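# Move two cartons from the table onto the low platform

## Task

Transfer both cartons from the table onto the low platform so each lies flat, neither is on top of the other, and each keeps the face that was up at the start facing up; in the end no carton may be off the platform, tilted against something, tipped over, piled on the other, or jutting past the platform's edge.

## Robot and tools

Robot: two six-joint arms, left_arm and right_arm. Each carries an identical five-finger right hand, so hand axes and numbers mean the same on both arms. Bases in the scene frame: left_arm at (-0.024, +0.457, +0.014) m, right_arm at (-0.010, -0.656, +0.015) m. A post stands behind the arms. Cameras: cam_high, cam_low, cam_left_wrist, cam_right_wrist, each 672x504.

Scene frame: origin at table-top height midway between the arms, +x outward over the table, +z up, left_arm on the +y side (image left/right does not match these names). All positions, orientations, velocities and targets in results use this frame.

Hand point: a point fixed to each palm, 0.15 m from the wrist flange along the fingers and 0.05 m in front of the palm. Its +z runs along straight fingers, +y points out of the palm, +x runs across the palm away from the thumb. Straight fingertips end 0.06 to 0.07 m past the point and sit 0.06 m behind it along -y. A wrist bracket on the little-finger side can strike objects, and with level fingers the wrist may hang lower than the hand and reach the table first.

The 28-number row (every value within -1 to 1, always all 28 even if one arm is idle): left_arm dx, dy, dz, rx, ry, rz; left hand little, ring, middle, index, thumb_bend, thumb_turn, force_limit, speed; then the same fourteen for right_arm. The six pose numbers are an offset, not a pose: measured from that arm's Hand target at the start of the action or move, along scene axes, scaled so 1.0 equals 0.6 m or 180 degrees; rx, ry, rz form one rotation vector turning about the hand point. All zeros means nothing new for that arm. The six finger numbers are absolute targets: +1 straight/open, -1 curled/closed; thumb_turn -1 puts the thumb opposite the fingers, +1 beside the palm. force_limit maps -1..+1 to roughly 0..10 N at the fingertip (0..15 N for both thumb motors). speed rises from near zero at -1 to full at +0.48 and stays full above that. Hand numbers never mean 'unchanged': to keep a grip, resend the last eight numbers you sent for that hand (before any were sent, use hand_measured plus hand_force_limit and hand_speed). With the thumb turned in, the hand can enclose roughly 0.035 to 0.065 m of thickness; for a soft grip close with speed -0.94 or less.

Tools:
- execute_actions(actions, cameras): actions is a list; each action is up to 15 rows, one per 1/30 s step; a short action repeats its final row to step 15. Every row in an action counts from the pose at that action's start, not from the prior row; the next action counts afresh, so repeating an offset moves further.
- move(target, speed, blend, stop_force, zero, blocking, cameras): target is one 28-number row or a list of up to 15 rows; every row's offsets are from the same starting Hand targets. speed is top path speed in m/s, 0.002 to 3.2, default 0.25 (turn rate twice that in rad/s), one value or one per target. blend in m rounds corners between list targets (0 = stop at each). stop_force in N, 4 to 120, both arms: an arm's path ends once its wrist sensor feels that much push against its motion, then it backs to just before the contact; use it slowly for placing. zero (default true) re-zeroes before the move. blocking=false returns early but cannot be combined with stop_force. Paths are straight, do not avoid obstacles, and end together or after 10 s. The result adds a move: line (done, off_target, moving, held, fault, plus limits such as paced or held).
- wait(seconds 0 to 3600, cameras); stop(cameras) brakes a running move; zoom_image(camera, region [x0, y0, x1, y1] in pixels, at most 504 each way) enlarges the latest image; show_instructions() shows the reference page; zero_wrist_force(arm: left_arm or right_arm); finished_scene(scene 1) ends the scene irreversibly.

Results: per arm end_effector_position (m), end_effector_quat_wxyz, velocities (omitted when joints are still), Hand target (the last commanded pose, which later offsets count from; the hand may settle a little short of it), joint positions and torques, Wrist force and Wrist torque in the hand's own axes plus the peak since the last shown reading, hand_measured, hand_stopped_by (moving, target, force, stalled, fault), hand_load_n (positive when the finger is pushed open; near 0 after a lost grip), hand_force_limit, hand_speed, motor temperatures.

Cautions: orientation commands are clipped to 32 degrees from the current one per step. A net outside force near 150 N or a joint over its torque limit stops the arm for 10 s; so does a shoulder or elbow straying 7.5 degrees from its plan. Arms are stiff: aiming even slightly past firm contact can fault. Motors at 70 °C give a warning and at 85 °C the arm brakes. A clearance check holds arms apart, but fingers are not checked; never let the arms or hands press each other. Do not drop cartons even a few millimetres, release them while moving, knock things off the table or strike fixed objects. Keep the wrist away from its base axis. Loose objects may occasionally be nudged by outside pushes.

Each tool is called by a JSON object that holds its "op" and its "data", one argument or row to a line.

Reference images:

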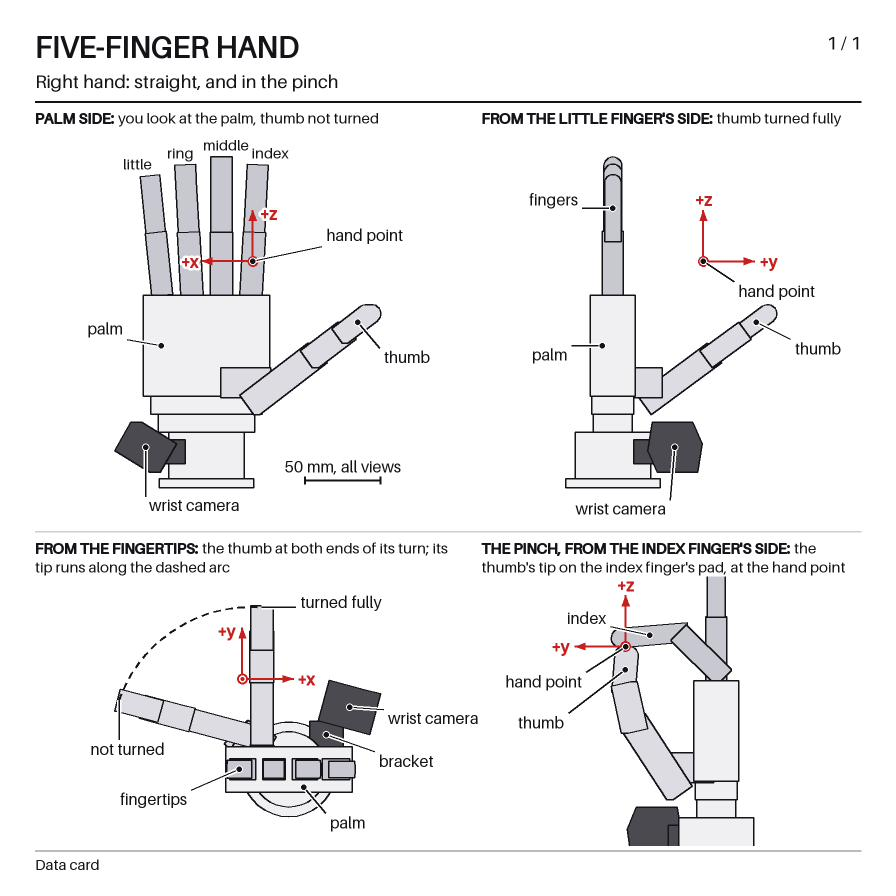

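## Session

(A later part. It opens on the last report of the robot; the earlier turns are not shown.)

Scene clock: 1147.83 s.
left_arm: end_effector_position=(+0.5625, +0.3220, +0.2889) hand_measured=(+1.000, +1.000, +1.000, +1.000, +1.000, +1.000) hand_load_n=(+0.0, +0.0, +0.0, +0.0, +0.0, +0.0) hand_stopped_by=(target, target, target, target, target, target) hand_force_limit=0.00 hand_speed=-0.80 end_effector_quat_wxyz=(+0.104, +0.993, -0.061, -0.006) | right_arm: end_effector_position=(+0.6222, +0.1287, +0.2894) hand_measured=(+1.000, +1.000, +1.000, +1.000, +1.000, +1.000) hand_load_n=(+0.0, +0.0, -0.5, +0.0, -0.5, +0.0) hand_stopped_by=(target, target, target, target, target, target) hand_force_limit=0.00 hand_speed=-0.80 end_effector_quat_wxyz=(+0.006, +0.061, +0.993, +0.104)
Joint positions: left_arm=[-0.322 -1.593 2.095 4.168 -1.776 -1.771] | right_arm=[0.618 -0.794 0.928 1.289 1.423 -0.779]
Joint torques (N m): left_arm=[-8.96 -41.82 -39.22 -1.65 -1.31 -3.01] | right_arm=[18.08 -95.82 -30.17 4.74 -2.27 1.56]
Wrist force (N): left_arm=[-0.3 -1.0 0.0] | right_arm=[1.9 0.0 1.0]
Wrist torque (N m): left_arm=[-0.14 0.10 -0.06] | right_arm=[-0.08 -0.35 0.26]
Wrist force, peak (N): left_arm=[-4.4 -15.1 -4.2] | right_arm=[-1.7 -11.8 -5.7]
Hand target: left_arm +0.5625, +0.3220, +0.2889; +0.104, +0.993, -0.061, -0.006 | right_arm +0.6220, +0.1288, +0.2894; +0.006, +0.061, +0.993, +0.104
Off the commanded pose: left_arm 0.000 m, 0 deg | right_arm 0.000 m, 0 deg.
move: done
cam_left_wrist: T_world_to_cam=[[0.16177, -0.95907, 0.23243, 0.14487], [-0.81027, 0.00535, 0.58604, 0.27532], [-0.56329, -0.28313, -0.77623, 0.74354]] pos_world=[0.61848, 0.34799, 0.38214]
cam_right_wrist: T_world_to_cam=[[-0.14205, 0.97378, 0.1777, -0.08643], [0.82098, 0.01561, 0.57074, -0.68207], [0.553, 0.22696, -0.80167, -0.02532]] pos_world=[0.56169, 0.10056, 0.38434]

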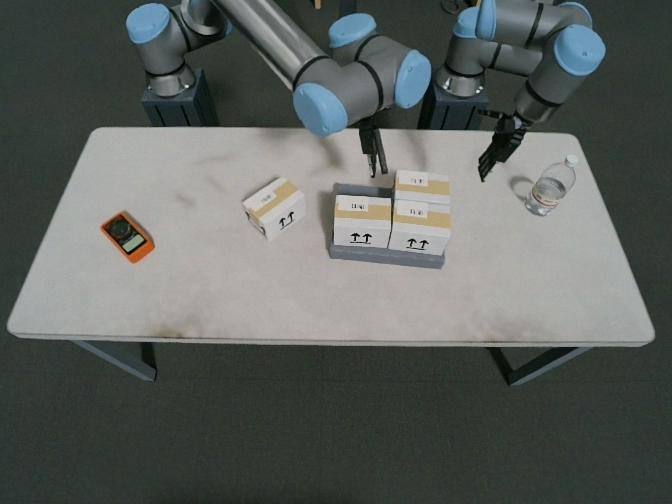

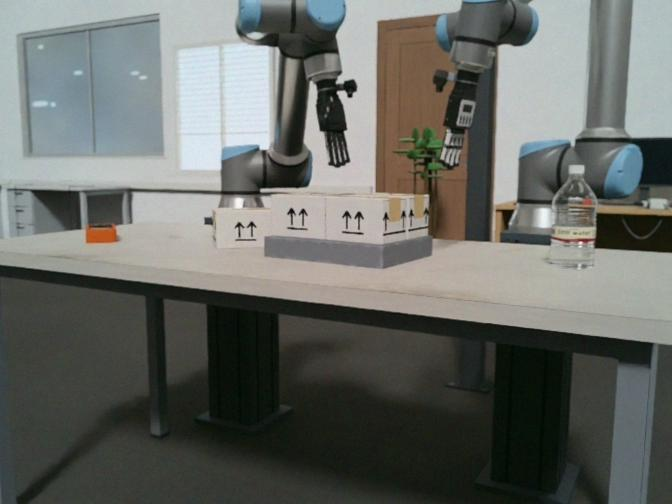

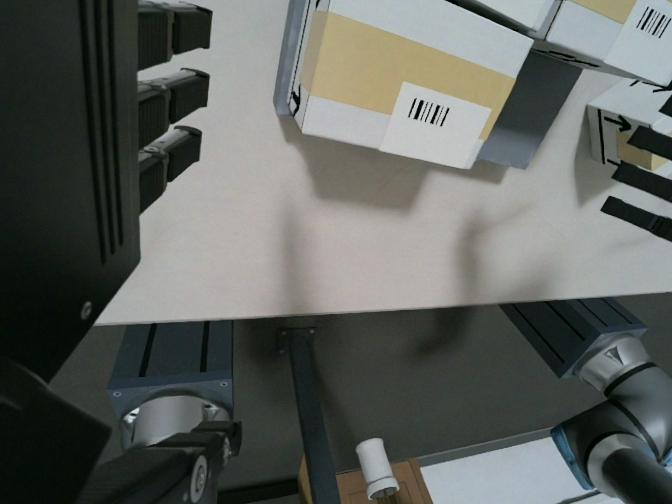

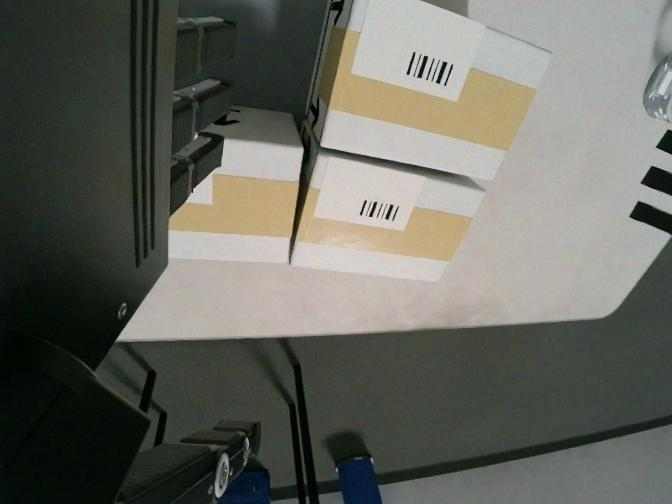

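{"op": "move", "data": {
  "target": [
    [-0.01,-0.2,0,0.01,0.003,0.07,1,1,1,1,1,1,0,-0.8,0.08,-0.38,0,0,0,0.18,1,1,1,1,1,1,0,-0.8],
    [-0.062,-0.813,0,0.0378,0.0131,0.2858,1,1,1,1,1,1,0,-0.8,0.1298,-0.5913,0,0,0,0.2862,1,1,1,1,1,1,0,-0.8],
    [-0.062,-0.813,-0.1483,0.0378,0.0131,0.2858,1,1,1,1,1,1,0,-0.8,0.1298,-0.5913,-0.149,0,0,0.2862,1,1,1,1,1,1,0,-0.8]
  ],
  "speed": [0.2,0.2,0.12],
  "blend": 0.02,
  "cameras": ["all"]
}}

{"op": "zoom_image", "data": {
  "camera": "cam_left_wrist",
  "region": [180, 0, 672, 400]
}}

{"op": "zoom_image", "data": {
  "camera": "cam_right_wrist",
  "region": [180, 0, 672, 400]
}}

Scene clock: 1257.13 s.
left_arm: end_effector_position=(+0.5252, -0.1657, +0.1999) hand_measured=(+1.000, +1.000, +1.000, +1.000, +1.000, +1.000) hand_load_n=(+0.0, +0.0, +0.0, +0.0, +0.0, +0.0) hand_stopped_by=(target, target, target, target, target, target) hand_force_limit=0.00 hand_speed=-0.80 end_effector_quat_wxyz=(+0.041, +0.925, +0.378, +0.016) | right_arm: end_effector_position=(+0.6999, -0.2260, +0.2000) hand_measured=(+1.000, +1.000, +1.000, +1.000, +1.000, +1.000) hand_load_n=(+0.0, +0.0, +0.0, +0.0, +0.0, +0.0) hand_stopped_by=(target, target, target, target, target, target) hand_force_limit=0.00 hand_speed=-0.80 end_effector_quat_wxyz=(-0.040, -0.377, +0.921, +0.096)
Joint positions: left_arm=[-1.051 -1.33 1.967 3.991 -1.549 -3.394] | right_arm=[0.151 -0.844 1.237 1.295 1.398 -2.165]
Joint torques (N m): left_arm=[-7.23 -59.32 -43.75 -4.54 -1.51 -2.38] | right_arm=[18.28 -85.62 -44.5 2.45 -3.71 -0.5]
Wrist force (N): left_arm=[0.5 -1.6 -0.3] | right_arm=[1.5 -0.6 1.6]
Wrist torque (N m): left_arm=[-0.06 -0.07 -0.10] | right_arm=[-0.19 -0.30 -0.07]
Wrist force, peak (N): left_arm=[-0.7 -2.3 -0.2] | right_arm=[3.2 1.5 1.9]
Hand target: left_arm +0.5253, -0.1658, +0.1999; +0.041, +0.925, +0.378, +0.016 | right_arm +0.6999, -0.2260, +0.2000; -0.040, -0.377, +0.921, +0.096
Off the commanded pose: left_arm 0.000 m, 0 deg | right_arm 0.000 m, 0 deg.
move: done
cam_left_wrist: T_world_to_cam=[[0.86637, -0.48541, 0.11735, -0.56487], [-0.45877, -0.68077, 0.57104, 0.00461], [-0.1973, -0.54857, -0.81249, 0.28647]] pos_world=[0.54803, -0.11391, 0.2964]
cam_right_wrist: T_world_to_cam=[[-0.85069, 0.49472, 0.17773, 0.67359], [0.49868, 0.65253, 0.57054, -0.31971], [0.16628, 0.57398, -0.80181, 0.28966]] pos_world=[0.68428, -0.29088, 0.29494]

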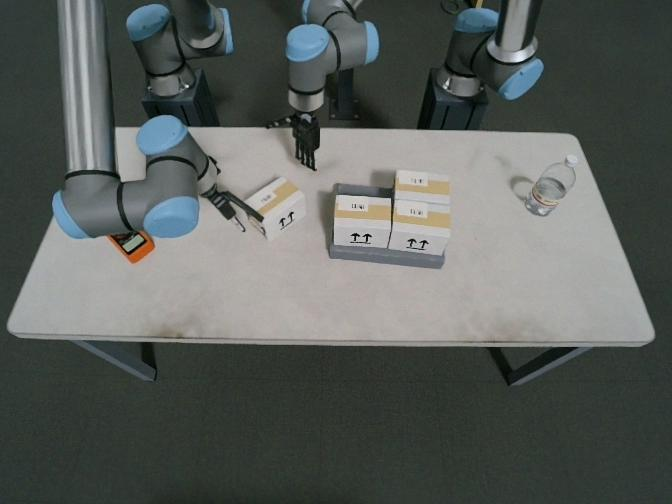

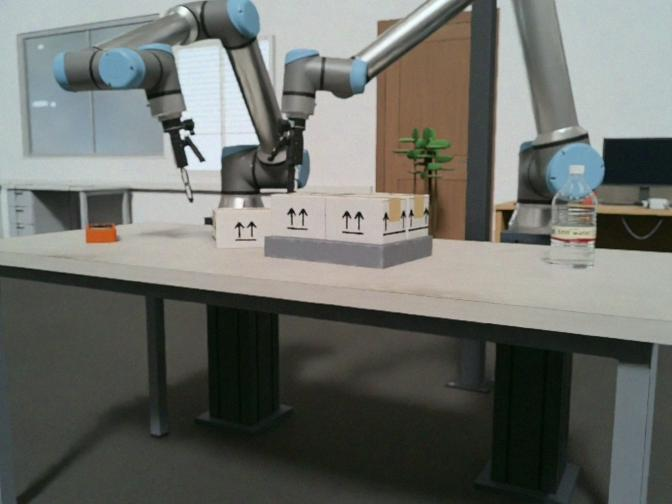

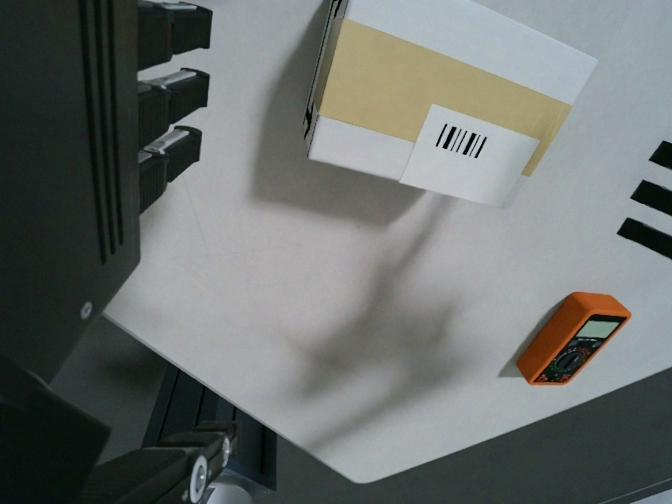

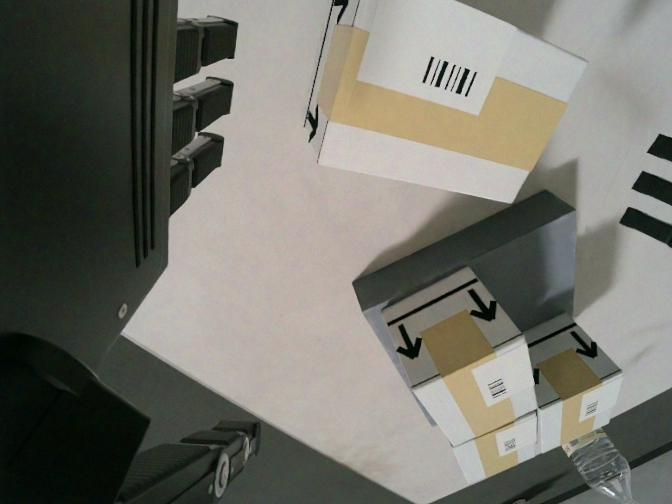

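Scaled by 1.024 from the camera's image (finer frame: 960x720).

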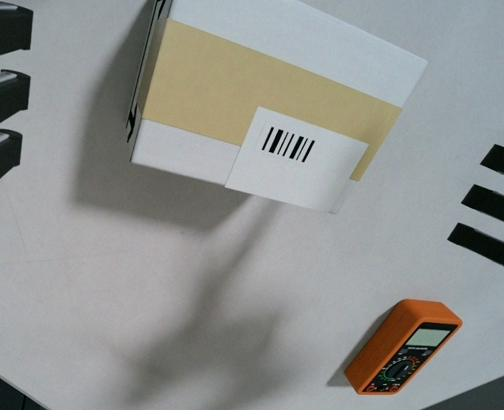

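Scaled by 1.024 from the camera's image (finer frame: 960x720).

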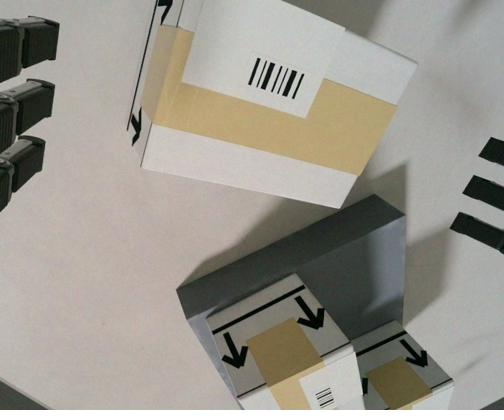

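{"op": "move", "data": {
  "target": [
    [0,0,-0.1367,0,0,0,1,1,1,1,1,1,0,-0.8,0,0,-0.1267,0,0,0,1,1,1,1,1,1,0,-0.8],
    [0.0467,-0.0475,-0.1367,0,0,0,1,1,1,1,1,1,0,-0.8,-0.0467,0.0475,-0.1267,0,0,0,1,1,1,1,1,1,0,-0.8]
  ],
  "speed": [0.12,0.05],
  "blend": 0.0,
  "stop_force": 12
}}

{"op": "move", "data": {
  "target": [0.0292,-0.0297,0,0,0,0,1,1,1,1,1,1,0,-0.8,-0.0292,0.0297,0,0,0,0,1,1,1,1,1,1,0,-0.8],
  "speed": 0.01,
  "stop_force": 17,
  "cameras": ["all"]
}}

{"op": "zoom_image", "data": {
  "camera": "cam_low",
  "region": [160, 130, 350, 280]
}}

Scene clock: 1300.00 s.
left_arm: end_effector_position=(+0.5533, -0.1943, +0.1179) hand_measured=(+1.000, +1.000, +1.000, +1.000, +1.000, +1.000) hand_load_n=(+0.0, +0.0, +0.5, +0.0, +0.0, +0.0) hand_stopped_by=(target, target, target, target, target, target) hand_force_limit=0.00 hand_speed=-0.80 end_effector_quat_wxyz=(+0.041, +0.925, +0.378, +0.016) | right_arm: end_effector_position=(+0.6719, -0.1975, +0.1240) hand_measured=(+1.000, +1.000, +1.000, +1.000, +1.000, +1.000) hand_load_n=(+0.0, +0.0, +0.0, +0.0, +0.0, +0.0) hand_stopped_by=(target, target, target, target, target, target) hand_force_limit=0.00 hand_speed=-0.80 end_effector_quat_wxyz=(-0.040, -0.377, +0.921, +0.096)
Joint positions: left_arm=[-1.038 -1.182 1.942 3.867 -1.55 -3.381] | right_arm=[0.193 -0.81 1.321 1.169 1.393 -2.123]
Joint torques (N m): left_arm=[-9.42 -84.34 -25.92 -5.25 -0.66 -2.63] | right_arm=[-14.26 -77.86 -45.43 5.87 3.24 -1.96]
Wrist force (N): left_arm=[0.4 -1.7 -0.9] | right_arm=[1.2 -0.7 1.2]
Wrist torque (N m): left_arm=[-0.11 -0.05 -0.18] | right_arm=[-0.18 -0.24 -0.06]
Wrist force, peak (N): left_arm=[0.6 -2.6 0.6] | right_arm=[1.5 -1.1 2.6]
Hand target: left_arm +0.5533, -0.1943, +0.1179; +0.041, +0.925, +0.378, +0.016 | right_arm +0.6719, -0.1975, +0.1240; -0.040, -0.377, +0.921, +0.096
Off the commanded pose: left_arm 0.000 m, 0 deg | right_arm 0.000 m, 0 deg.
move: done

Scene clock: 1302.60 s.
left_arm: end_effector_position=(+0.5633, -0.2044, +0.1178) hand_measured=(+1.000, +1.000, +1.000, +1.000, +1.000, +1.000) hand_load_n=(+0.0, +0.0, +0.5, +0.0, +0.0, +0.0) hand_stopped_by=(target, target, target, target, target, target) hand_force_limit=0.00 hand_speed=-0.80 end_effector_quat_wxyz=(+0.041, +0.925, +0.378, +0.016) | right_arm: end_effector_position=(+0.6617, -0.1871, +0.1240) hand_measured=(+1.000, +1.000, +1.000, +1.000, +1.000, +1.000) hand_load_n=(+0.0, +0.0, +1.0, +0.0, +0.0, +0.0) hand_stopped_by=(target, target, target, target, target, target) hand_force_limit=0.00 hand_speed=-0.80 end_effector_quat_wxyz=(-0.040, -0.377, +0.921, +0.096)
Joint positions: left_arm=[-1.034 -1.163 1.912 3.877 -1.551 -3.376] | right_arm=[0.209 -0.817 1.334 1.16 1.391 -2.107]
Joint torques (N m): left_arm=[-6.68 -81.06 -29.22 -7.25 4.11 -2.44] | right_arm=[-2.25 -75.24 -37.26 9.28 -6.9 -2.02]
Wrist force (N): left_arm=[-3.1 -15.1 -10.7] | right_arm=[-2.7 -17.6 -3.3]
Wrist torque (N m): left_arm=[1.33 -0.02 -0.71] | right_arm=[1.14 -0.37 -0.68]
Wrist force, peak (N): left_arm=[-3.0 -25.6 -18.5] | right_arm=[-1.9 -23.0 -5.4]
Hand target: left_arm +0.5633, -0.2044, +0.1178; +0.041, +0.925, +0.378, +0.016 (not the last commanded pose) | right_arm +0.6617, -0.1871, +0.1240; -0.040, -0.377, +0.921, +0.096 (not the last commanded pose)
Off the commanded pose: left_arm 0.011 m, 0 deg | right_arm 0.010 m, 0 deg.
move: contact (left_arm, right_arm)
cam_left_wrist: T_world_to_cam=[[0.8664, -0.4854, 0.11724, -0.60694], [-0.45867, -0.68075, 0.57113, 0.04251], [-0.19742, -0.5486, -0.81244, 0.20608]] pos_world=[0.58603, -0.15261, 0.2143]
cam_right_wrist: T_world_to_cam=[[-0.85073, 0.49478, 0.17734, 0.63548], [0.49848, 0.65252, 0.57074, -0.28259], [0.16668, 0.57394, -0.80175, 0.21247]] pos_world=[0.64608, -0.25198, 0.21894]

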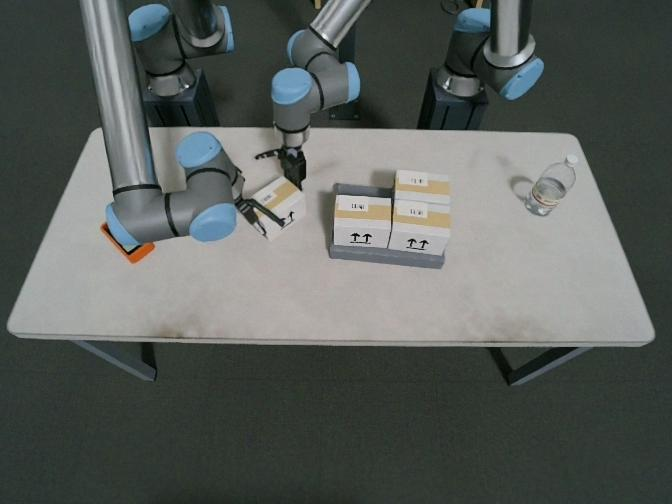

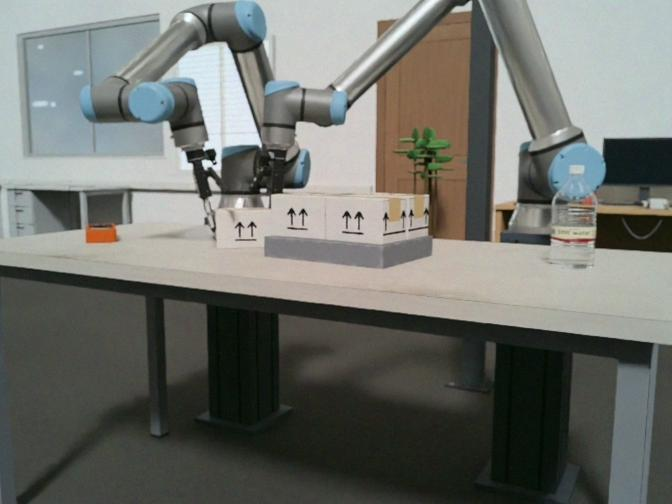

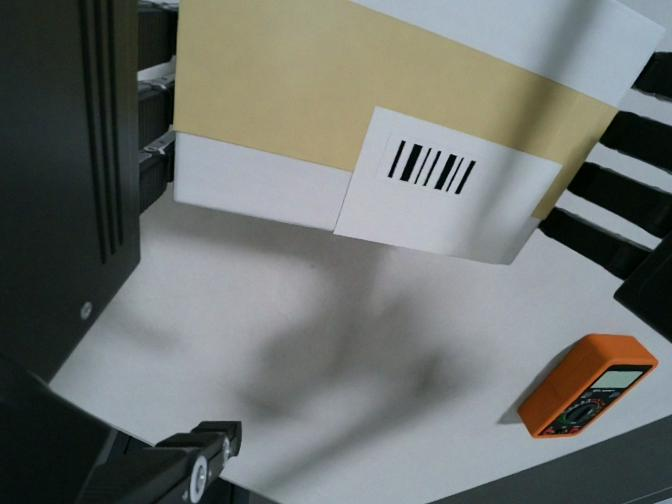

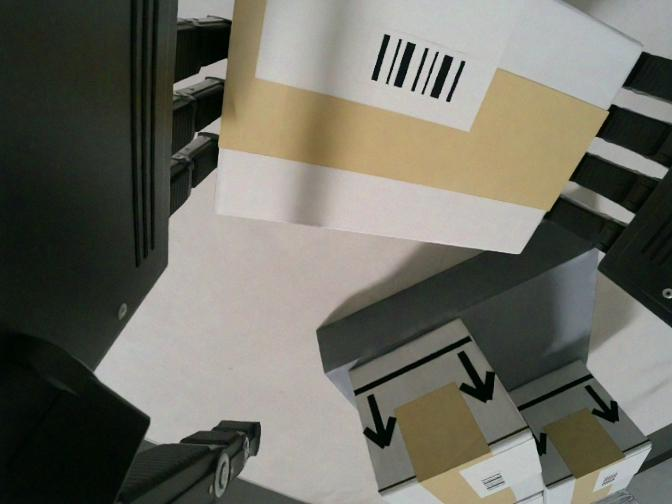

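Scaled by 2.653 from the camera's image (finer frame: 960x720).

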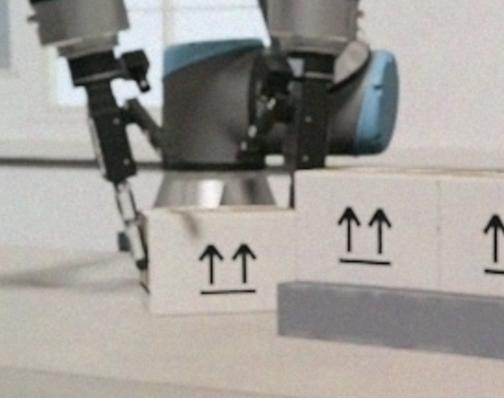

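{"op": "move", "data": {
  "target": [0,0,0.0833,0,0,0,1,1,1,1,1,1,0,-0.8,0,0,0.0833,0,0,0,1,1,1,1,1,1,0,-0.8],
  "speed": 0.05,
  "cameras": ["cam_low"]
}}

Scene clock: 1340.80 s.
left_arm: end_effector_position=(+0.5633, -0.2045, +0.1681) hand_measured=(+1.000, +1.000, +1.000, +1.000, +1.000, +1.000) hand_load_n=(+0.0, +0.0, +0.5, +0.0, +0.0, +0.0) hand_stopped_by=(target, target, target, target, target, target) hand_force_limit=0.00 hand_speed=-0.80 end_effector_quat_wxyz=(+0.041, +0.925, +0.378, +0.016) end_effector_velocity=(+0.000, -0.001, -0.002) end_effector_angular_velocity=(-0.002, -0.001, +0.000) | right_arm: end_effector_position=(+0.6618, -0.1871, +0.1742) hand_measured=(+1.000, +1.000, +1.000, +1.000, +1.000, +1.000) hand_load_n=(+0.0, +0.0, +1.0, +0.0, +0.0, +0.0) hand_stopped_by=(target, target, target, target, target, target) hand_force_limit=0.00 hand_speed=-0.80 end_effector_quat_wxyz=(-0.039, -0.377, +0.921, +0.096) end_effector_velocity=(+0.001, +0.000, -0.002) end_effector_angular_velocity=(+0.001, -0.004, +0.001)
Joint positions: left_arm=[-1.034 -1.219 1.882 3.963 -1.551 -3.376] | right_arm=[0.209 -0.856 1.305 1.228 1.391 -2.107]
Joint velocities: left_arm=[0 0.003 0.001 -0.007 0 0] | right_arm=[0 0.001 0.001 -0.006 0 -0.001]
Joint torques (N m): left_arm=[-4.87 -56.12 -38.94 -9.12 2.76 -2.23] | right_arm=[-1.41 -76.56 -21.66 5.74 -4.42 -1.33]
Wrist force (N): left_arm=[-2.9 -17.4 0.8] | right_arm=[-2.1 -16.8 0.1]
Wrist torque (N m): left_arm=[0.89 -0.30 -0.79] | right_arm=[0.84 -0.45 -0.63]
Wrist force, peak (N): left_arm=[-3.3 -15.5 -10.5] | right_arm=[-2.5 -18.1 -3.1]
Hand target: left_arm +0.5633, -0.2044, +0.1678; +0.041, +0.925, +0.378, +0.016 | right_arm +0.6617, -0.1871, +0.1740; -0.040, -0.377, +0.921, +0.096
Off the commanded pose: left_arm 0.000 m, 0 deg | right_arm 0.000 m, 0 deg.
move: done

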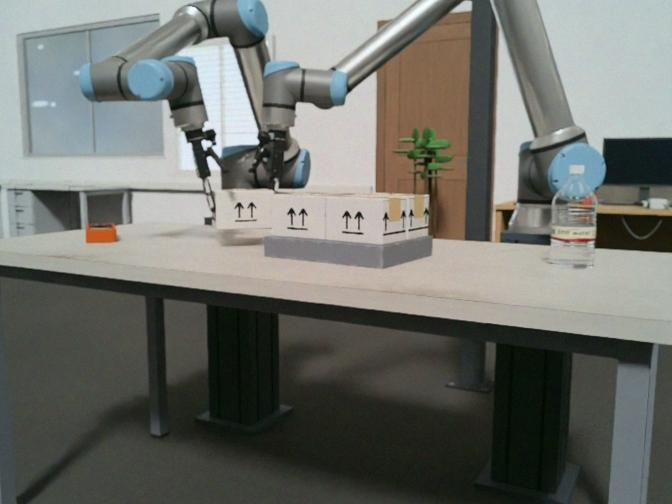

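{"op": "move", "data": {
  "target": [
    [0,0,0.2,0,0,0,1,1,1,1,1,1,0,-0.8,0,0,0.2,0,0,0,1,1,1,1,1,1,0,-0.8],
    [-0.0173,0.1138,0.2,0,0,-0.0713,1,1,1,1,1,1,0,-0.8,-0.0163,0.0805,0.2,0,0,-0.0713,1,1,1,1,1,1,0,-0.8],
    [-0.031,0.2277,0.2,0,0,-0.1425,1,1,1,1,1,1,0,-0.8,-0.0363,0.1617,0.2,0,0,-0.1425,1,1,1,1,1,1,0,-0.8]
  ],
  "speed": 0.08,
  "blend": 0.01
}}

Scene clock: 1351.13 s.
left_arm: end_effector_position=(+0.5446, -0.0677, +0.2878) hand_measured=(+1.000, +1.000, +1.000, +1.000, +1.000, +1.000) hand_load_n=(+0.0, +0.5, +1.0, +0.0, +0.0, +0.0) hand_stopped_by=(target, target, target, target, target, target) hand_force_limit=0.00 hand_speed=-0.80 end_effector_quat_wxyz=(+0.043, +0.986, +0.163, +0.007) | right_arm: end_effector_position=(+0.6398, -0.0900, +0.2940) hand_measured=(+1.000, +1.000, +1.000, +1.000, +1.000, +1.000) hand_load_n=(+0.0, +1.5, +2.5, +0.0, +0.0, +0.0) hand_stopped_by=(target, target, target, target, target, target) hand_force_limit=0.00 hand_speed=-0.80 end_effector_quat_wxyz=(-0.017, -0.163, +0.981, +0.103)
Joint positions: left_arm=[-0.899 -1.455 1.937 4.148 -1.601 -2.797] | right_arm=[0.336 -0.97 1.249 1.282 1.363 -1.522]
Joint torques (N m): left_arm=[-27.36 -40.31 -85.96 -20.33 -4.02 1.6] | right_arm=[32.92 -79.71 -37.35 7.04 -15.42 1.34]
Wrist force (N): left_arm=[-6.2 -62.3 -3.2] | right_arm=[-5.6 -60.6 -8.9]
Wrist torque (N m): left_arm=[3.97 -0.12 -2.56] | right_arm=[4.04 -0.23 -2.02]
Wrist force, peak (N): left_arm=[-6.2 -64.1 -3.7] | right_arm=[-5.4 -61.7 -9.0]
Hand target: left_arm +0.5447, -0.0678, +0.2878; +0.043, +0.986, +0.163, +0.007 | right_arm +0.6400, -0.0901, +0.2940; -0.017, -0.163, +0.981, +0.103
Off the commanded pose: left_arm 0.000 m, 0 deg | right_arm 0.000 m, 0 deg.
move: done

{"op": "move", "data": {
  "target": [-0.0013,0.0038,0,0,0,0,1,1,1,1,1,1,0,-0.8,0.0013,-0.0038,0,0,0,0,1,1,1,1,1,1,0,-0.8],
  "speed": 0.01,
  "cameras": ["cam_low","cam_left_wrist","cam_right_wrist"]
}}

Scene clock: 1363.13 s.
left_arm: end_effector_position=(+0.5439, -0.0657, +0.2880) hand_measured=(+1.000, +1.000, +1.000, +1.000, +1.000, +1.000) hand_load_n=(+0.0, +0.5, +0.0, +0.0, +0.0, +0.0) hand_stopped_by=(target, target, target, target, target, target) hand_force_limit=0.00 hand_speed=-0.80 end_effector_quat_wxyz=(+0.044, +0.986, +0.163, +0.007) | right_arm: end_effector_position=(+0.6406, -0.0922, +0.2940) hand_measured=(+1.000, +1.000, +1.000, +1.000, +1.000, +1.000) hand_load_n=(+0.0, +0.0, +0.5, -0.5, +0.0, +0.0) hand_stopped_by=(target, target, target, target, target, target) hand_force_limit=0.00 hand_speed=-0.80 end_effector_quat_wxyz=(-0.017, -0.163, +0.981, +0.103)
Joint positions: left_arm=[-0.898 -1.458 1.94 4.147 -1.601 -2.795] | right_arm=[0.333 -0.971 1.25 1.282 1.362 -1.525]
Joint torques (N m): left_arm=[7.75 -53.22 -38.31 -4.32 -1.57 2.17] | right_arm=[2.68 -91.46 -32.16 2.55 -0.78 0.59]
Wrist force (N): left_arm=[-1.8 -10.0 1.0] | right_arm=[-0.4 -9.8 2.0]
Wrist torque (N m): left_arm=[0.48 -0.03 -0.53] | right_arm=[0.35 -0.38 -0.13]
Wrist force, peak (N): left_arm=[-6.2 -62.4 -3.3] | right_arm=[-5.3 -60.9 -8.7]
Hand target: left_arm +0.5439, -0.0655, +0.2878; +0.043, +0.986, +0.163, +0.007 | right_arm +0.6407, -0.0924, +0.2940; -0.017, -0.163, +0.981, +0.103
Off the commanded pose: left_arm 0.000 m, 0 deg | right_arm 0.000 m, 0 deg.
move: done
cam_left_wrist: T_world_to_cam=[[0.57069, -0.81268, 0.11777, -0.40358], [-0.70842, -0.41471, 0.5711, 0.18415], [-0.41529, -0.40935, -0.81239, 0.54425]] pos_world=[0.58679, -0.02882, 0.3845]
cam_right_wrist: T_world_to_cam=[[-0.55286, 0.81412, 0.17762, 0.37899], [0.7318, 0.37243, 0.57076, -0.60632], [0.39851, 0.44553, -0.80168, 0.13745]] pos_world=[0.59846, -0.14397, 0.38894]

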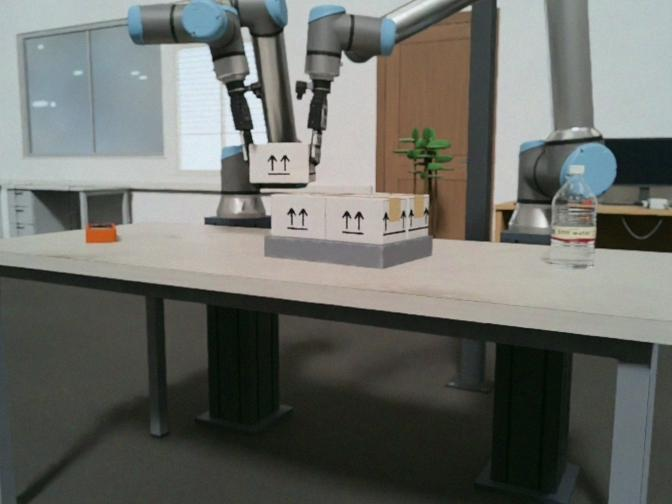

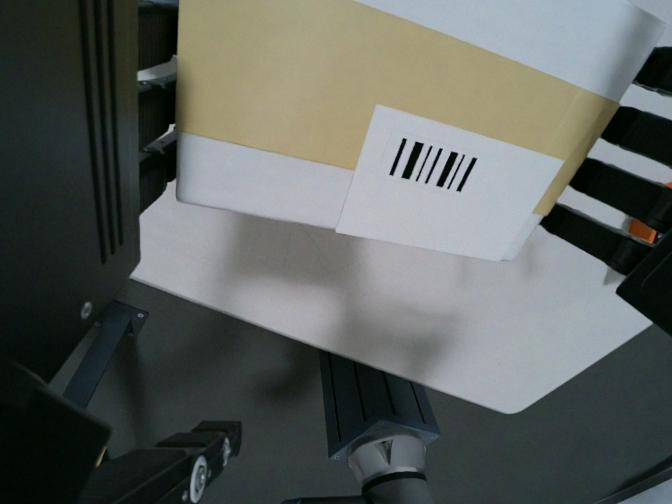

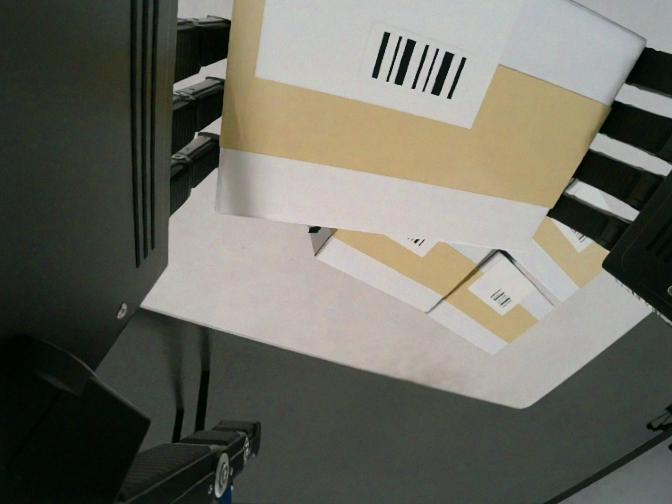

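{"op": "move", "data": {
  "target": [
    [-0.0108,0.116,0,0,0,-0.0713,1,1,1,1,1,1,0,-0.8,-0.0248,0.0823,0,0,0,-0.0713,1,1,1,1,1,1,0,-0.8],
    [-0.0178,0.2305,0,0,0,-0.1425,1,1,1,1,1,1,0,-0.8,-0.0532,0.1662,0,0,0,-0.1425,1,1,1,1,1,1,0,-0.8]
  ],
  "speed": 0.06,
  "blend": 0.01,
  "cameras": ["all"]
}}

{"op": "zoom_image", "data": {
  "camera": "cam_high",
  "region": [325, 135, 465, 275]
}}

{"op": "zoom_image", "data": {
  "camera": "cam_low",
  "region": [240, 110, 445, 275]
}}

Scene clock: 1394.40 s.
left_arm: end_effector_position=(+0.5331, +0.0728, +0.2878) hand_measured=(+1.000, +1.000, +1.000, +1.000, +1.000, +1.000) hand_load_n=(+0.0, +0.5, +0.0, +0.0, +0.0, +0.0) hand_stopped_by=(target, target, target, target, target, target) hand_force_limit=0.00 hand_speed=-0.80 end_effector_quat_wxyz=(+0.044, +0.997, -0.060, -0.003) | right_arm: end_effector_position=(+0.6088, +0.0075, +0.2940) hand_measured=(+1.000, +1.000, +1.000, +1.000, +1.000, +1.000) hand_load_n=(+0.0, +0.0, +0.5, +0.0, +0.0, +0.0) hand_stopped_by=(target, target, target, target, target, target) hand_force_limit=0.00 hand_speed=-0.80 end_effector_quat_wxyz=(+0.006, +0.059, +0.993, +0.104)
Joint positions: left_arm=[-0.737 -1.535 2.017 4.18 -1.643 -2.187] | right_arm=[0.506 -0.974 1.229 1.186 1.407 -0.895]
Joint torques (N m): left_arm=[-13.63 -38.01 -50.98 -6.56 -1.31 -0.19] | right_arm=[-10.25 -86.49 -33.65 4.27 -5.6 0.83]
Wrist force (N): left_arm=[-0.9 -8.8 2.1] | right_arm=[0.5 -7.9 2.3]
Wrist torque (N m): left_arm=[0.21 -0.05 -0.29] | right_arm=[0.24 -0.33 -0.04]
Wrist force, peak (N): left_arm=[-1.4 -12.9 1.9] | right_arm=[-0.5 -11.8 1.6]
Hand target: left_arm +0.5332, +0.0728, +0.2878; +0.044, +0.997, -0.060, -0.003 | right_arm +0.6088, +0.0074, +0.2940; +0.006, +0.059, +0.993, +0.104
Off the commanded pose: left_arm 0.000 m, 0 deg | right_arm 0.000 m, 0 deg.
move: done
cam_left_wrist: T_world_to_cam=[[0.16307, -0.97962, 0.11728, -0.05517], [-0.81801, -0.06779, 0.57119, 0.2673], [-0.5516, -0.18908, -0.8124, 0.65303]] pos_world=[0.58786, 0.08755, 0.38431]
cam_right_wrist: T_world_to_cam=[[-0.14607, 0.97327, 0.17722, 0.03145], [0.82079, 0.01923, 0.57091, -0.67177], [0.55224, 0.22885, -0.80166, 0.01372]] pos_world=[0.54839, -0.02084, 0.38894]

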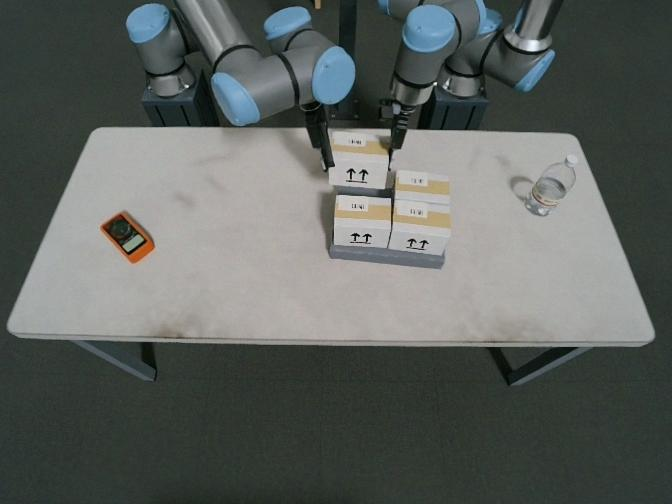

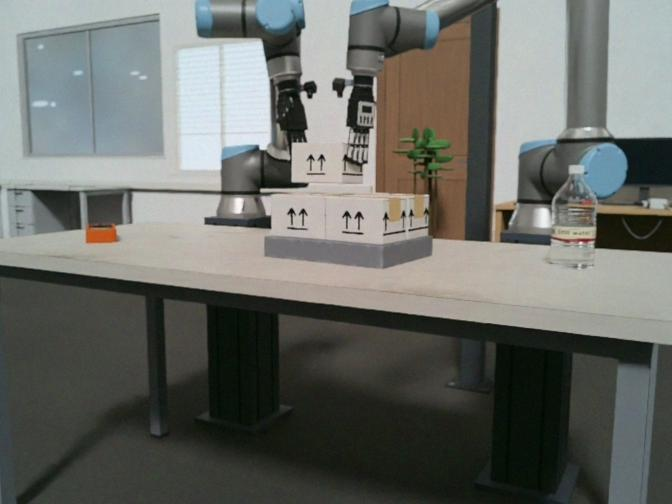

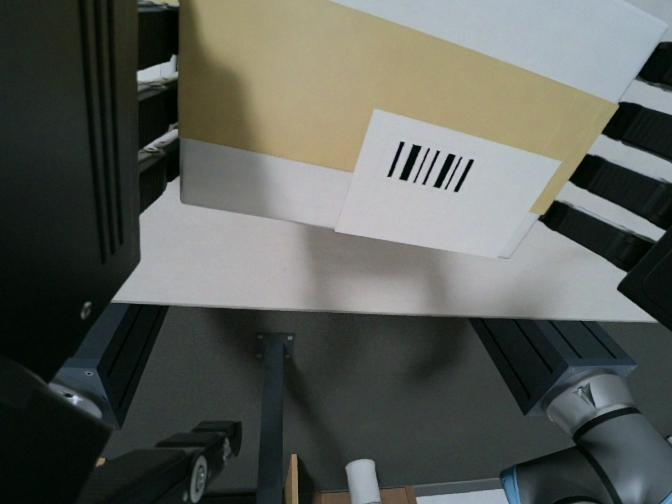

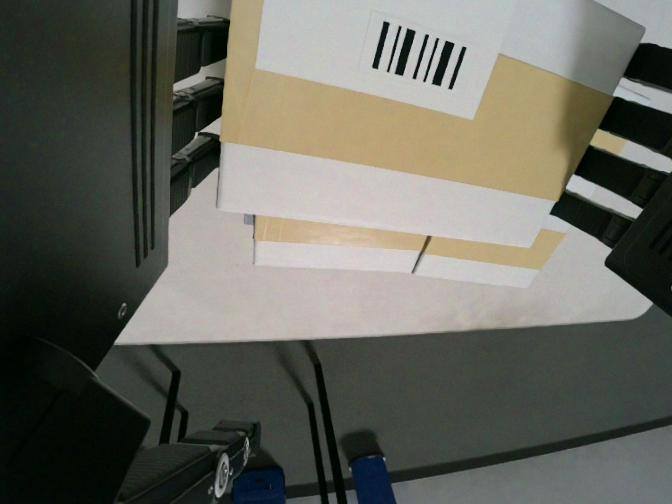

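Scaled by 3.600 from the camera's image (finer frame: 960x720).

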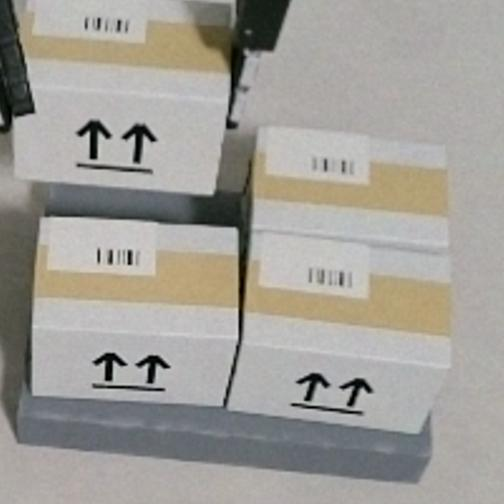

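Scaled by 2.459 from the camera's image (finer frame: 960x720).

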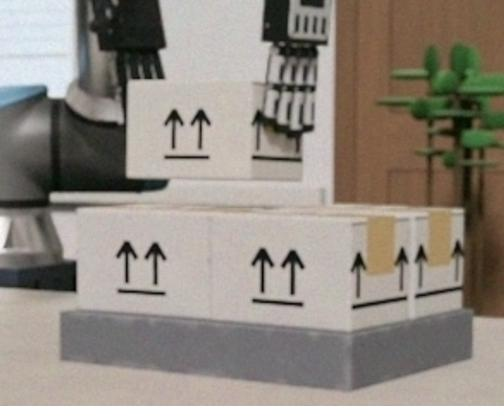

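{"op": "move", "data": {
  "target": [
    [-0.001,-0.0089,0,0,0,0,1,1,1,1,1,1,0,-0.8,-0.001,-0.0078,0,0,0,0,1,1,1,1,1,1,0,-0.8],
    [-0.001,-0.0089,-0.18,0,0,0,1,1,1,1,1,1,0,-0.8,-0.001,-0.0078,-0.18,0,0,0,1,1,1,1,1,1,0,-0.8]
  ],
  "speed": [0.02,0.06],
  "cameras": ["all"]
}}

{"op": "zoom_image", "data": {
  "camera": "cam_high",
  "region": [315, 145, 425, 225]
}}

{"op": "zoom_image", "data": {
  "camera": "cam_left_wrist",
  "region": [100, 0, 600, 300]
}}

Scene clock: 1435.80 s.
left_arm: end_effector_position=(+0.5325, +0.0675, +0.1797) hand_measured=(+1.000, +1.000, +1.000, +1.000, +1.000, +1.000) hand_load_n=(+0.0, +0.5, +0.0, +0.0, +0.0, +0.0) hand_stopped_by=(target, target, target, target, target, target) hand_force_limit=0.00 hand_speed=-0.80 end_effector_quat_wxyz=(+0.044, +0.997, -0.060, -0.003) | right_arm: end_effector_position=(+0.6081, +0.0026, +0.1858) hand_measured=(+1.000, +1.000, +1.000, +1.000, +1.000, +1.000) hand_load_n=(+0.0, +0.0, +0.5, +0.0, +0.0, +0.0) hand_stopped_by=(target, target, target, target, target, target) hand_force_limit=0.00 hand_speed=-0.80 end_effector_quat_wxyz=(+0.006, +0.059, +0.993, +0.104)
Joint positions: left_arm=[-0.744 -1.42 2.116 3.966 -1.643 -2.194] | right_arm=[0.501 -0.919 1.339 1.023 1.407 -0.9]
Joint torques (N m): left_arm=[2.19 -67.68 -50.3 -3.78 -4.43 3.34] | right_arm=[23.27 -95.5 -51.27 3.82 -6.03 1.37]
Wrist force (N): left_arm=[-0.7 -10.4 1.4] | right_arm=[0.6 -9.7 1.8]
Wrist torque (N m): left_arm=[0.32 -0.05 -0.33] | right_arm=[0.33 -0.38 -0.07]
Wrist force, peak (N): left_arm=[-1.5 -18.0 0.0] | right_arm=[-0.2 -16.6 -1.2]
Hand target: left_arm +0.5326, +0.0674, +0.1798; +0.044, +0.997, -0.060, -0.003 | right_arm +0.6082, +0.0027, +0.1860; +0.006, +0.059, +0.993, +0.104
Off the commanded pose: left_arm 0.000 m, 0 deg | right_arm 0.000 m, 0 deg.
move: done
cam_left_wrist: T_world_to_cam=[[0.16292, -0.97968, 0.11701, -0.0475], [-0.81797, -0.0678, 0.57125, 0.32807], [-0.5517, -0.18878, -0.8124, 0.56384]] pos_world=[0.58716, 0.08215, 0.27621]
cam_right_wrist: T_world_to_cam=[[-0.14572, 0.97332, 0.17724, 0.05502], [0.82103, 0.01902, 0.57056, -0.60945], [0.55197, 0.22866, -0.8019, -0.07138]] pos_world=[0.54779, -0.02564, 0.28074]

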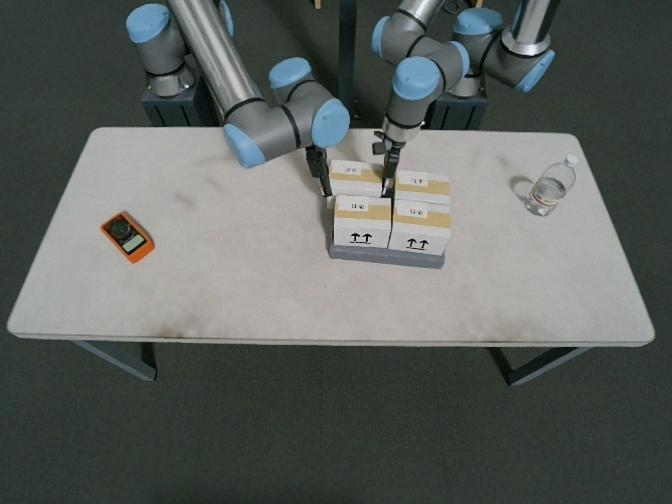

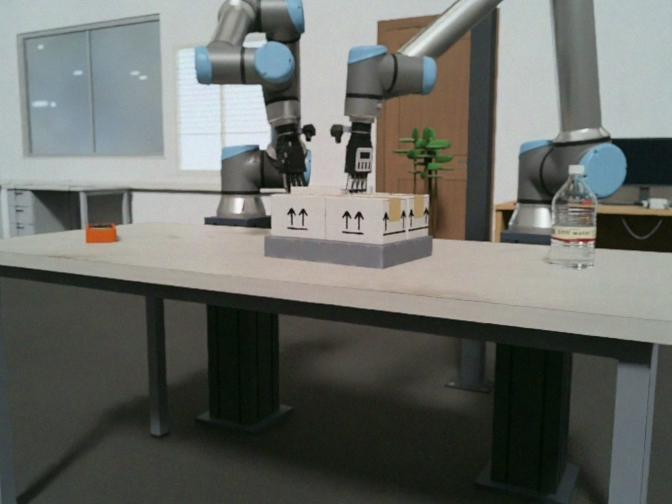

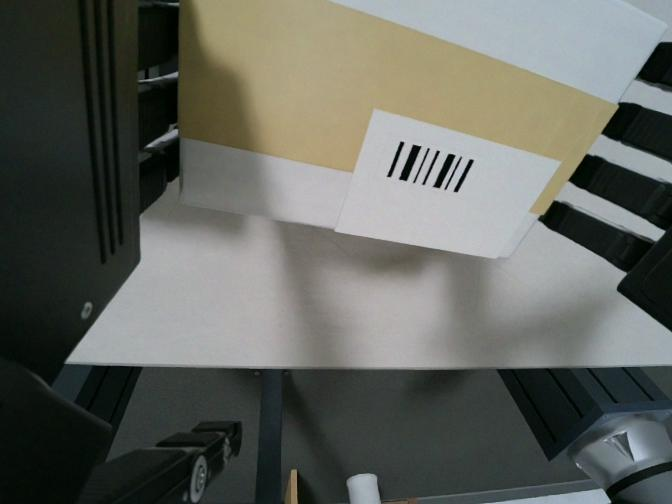

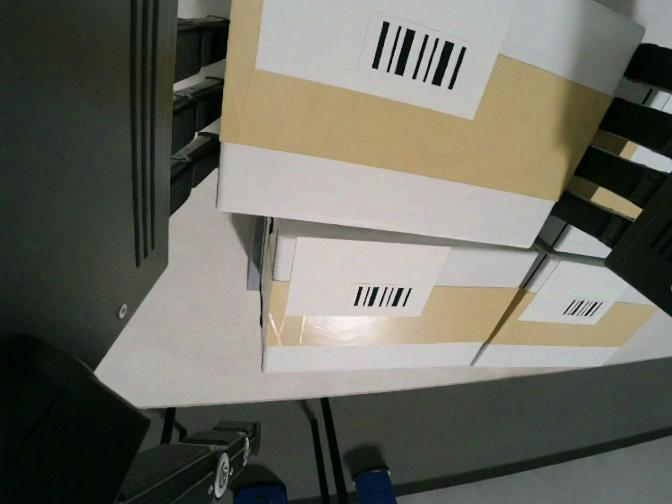

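Scaled by 4.582 from the camera's image (finer frame: 960x720).

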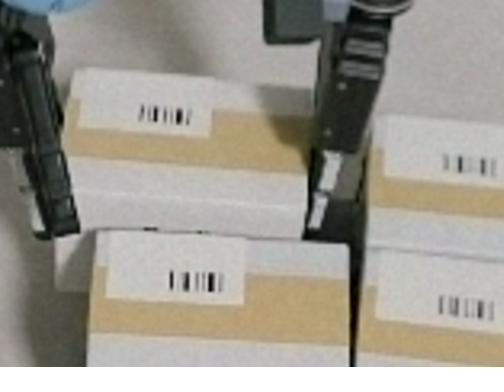

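Scaled by 1.008 from the camera's image (finer frame: 960x720).

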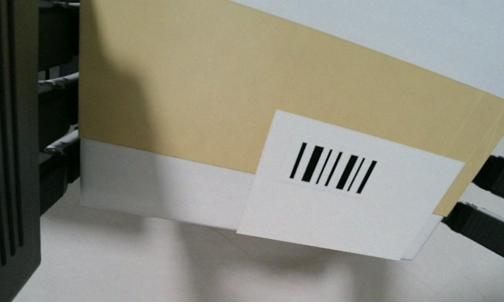

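{"op": "move", "data": {
  "target": [0,0,-0.035,0,0,0,1,1,1,1,1,1,0,-0.8,0,0,-0.035,0,0,0,1,1,1,1,1,1,0,-0.8],
  "speed": 0.01,
  "stop_force": 5,
  "cameras": ["cam_low","cam_high"]
}}

{"op": "zoom_image", "data": {
  "camera": "cam_high",
  "region": [315, 145, 465, 275]
}}

Scene clock: 1444.17 s.
left_arm: end_effector_position=(+0.5326, +0.0674, +0.1662) hand_measured=(+1.000, +1.000, +1.000, +1.000, +1.000, +1.000) hand_load_n=(+0.0, +0.0, +0.0, +0.0, +0.0, +0.0) hand_stopped_by=(target, target, target, target, target, target) hand_force_limit=0.00 hand_speed=-0.80 end_effector_quat_wxyz=(+0.044, +0.997, -0.060, -0.003) | right_arm: end_effector_position=(+0.6082, +0.0027, +0.1723) hand_measured=(+1.000, +1.000, +1.000, +1.000, +1.000, +1.000) hand_load_n=(+0.0, +0.0, +0.5, +0.0, +0.0, +0.0) hand_stopped_by=(target, target, target, target, target, target) hand_force_limit=0.00 hand_speed=-0.80 end_effector_quat_wxyz=(+0.006, +0.059, +0.993, +0.104)
Joint positions: left_arm=[-0.744 -1.403 2.127 3.938 -1.643 -2.194] | right_arm=[0.501 -0.91 1.349 1.003 1.407 -0.9]
Joint torques (N m): left_arm=[-6.18 -68.66 -49.56 -4.28 -4.81 2.29] | right_arm=[9.4 -92.3 -49.49 3.34 -5.41 0.66]
Wrist force (N): left_arm=[-0.6 -11.2 0.7] | right_arm=[0.1 -9.8 -2.7]
Wrist torque (N m): left_arm=[0.39 0.07 -0.37] | right_arm=[0.67 -0.28 -0.12]
Wrist force, peak (N): left_arm=[-1.2 -14.0 -9.2] | right_arm=[0.7 -10.2 -9.3]
Hand target: left_arm +0.5326, +0.0674, +0.1662; +0.044, +0.997, -0.060, -0.003 (not the last commanded pose) | right_arm +0.6082, +0.0027, +0.1724; +0.006, +0.059, +0.993, +0.104 (not the last commanded pose)
Off the commanded pose: left_arm 0.007 m, 0 deg | right_arm 0.007 m, 0 deg.
move: contact (left_arm, right_arm)
Images, in order (width x height): cam_high 672x504, cam_low 672x504.

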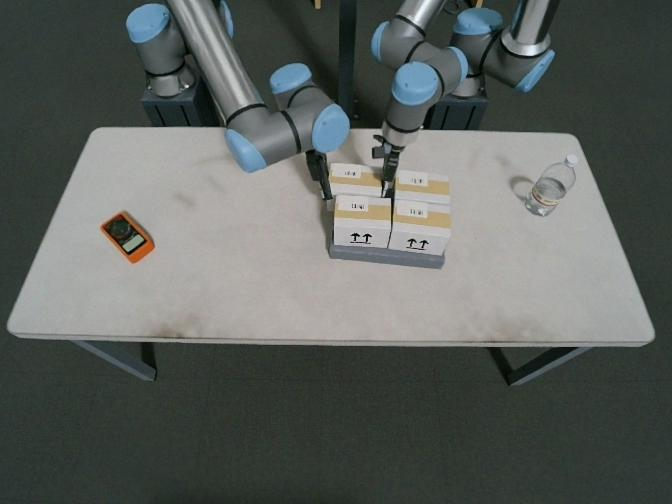

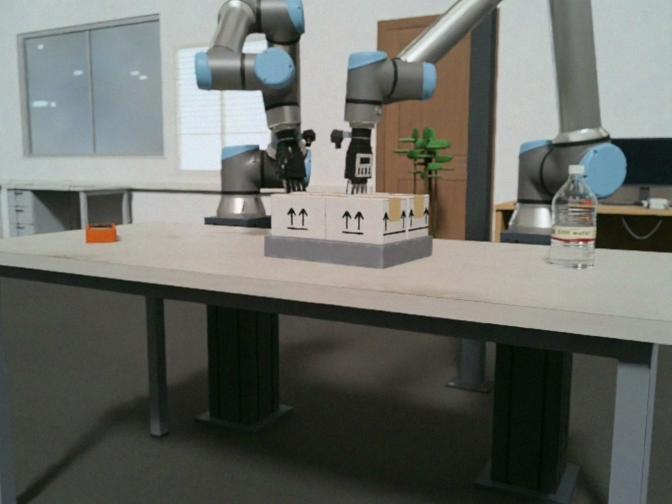

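Scaled by 3.360 from the camera's image (finer frame: 960x720).

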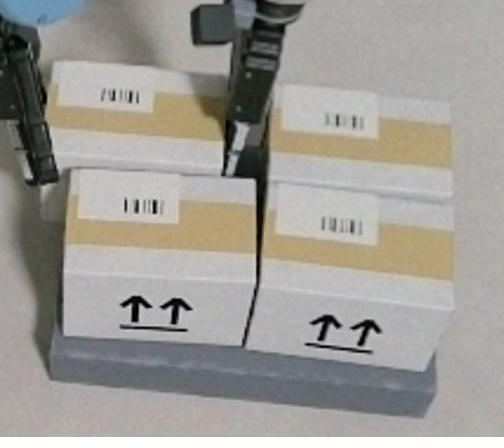

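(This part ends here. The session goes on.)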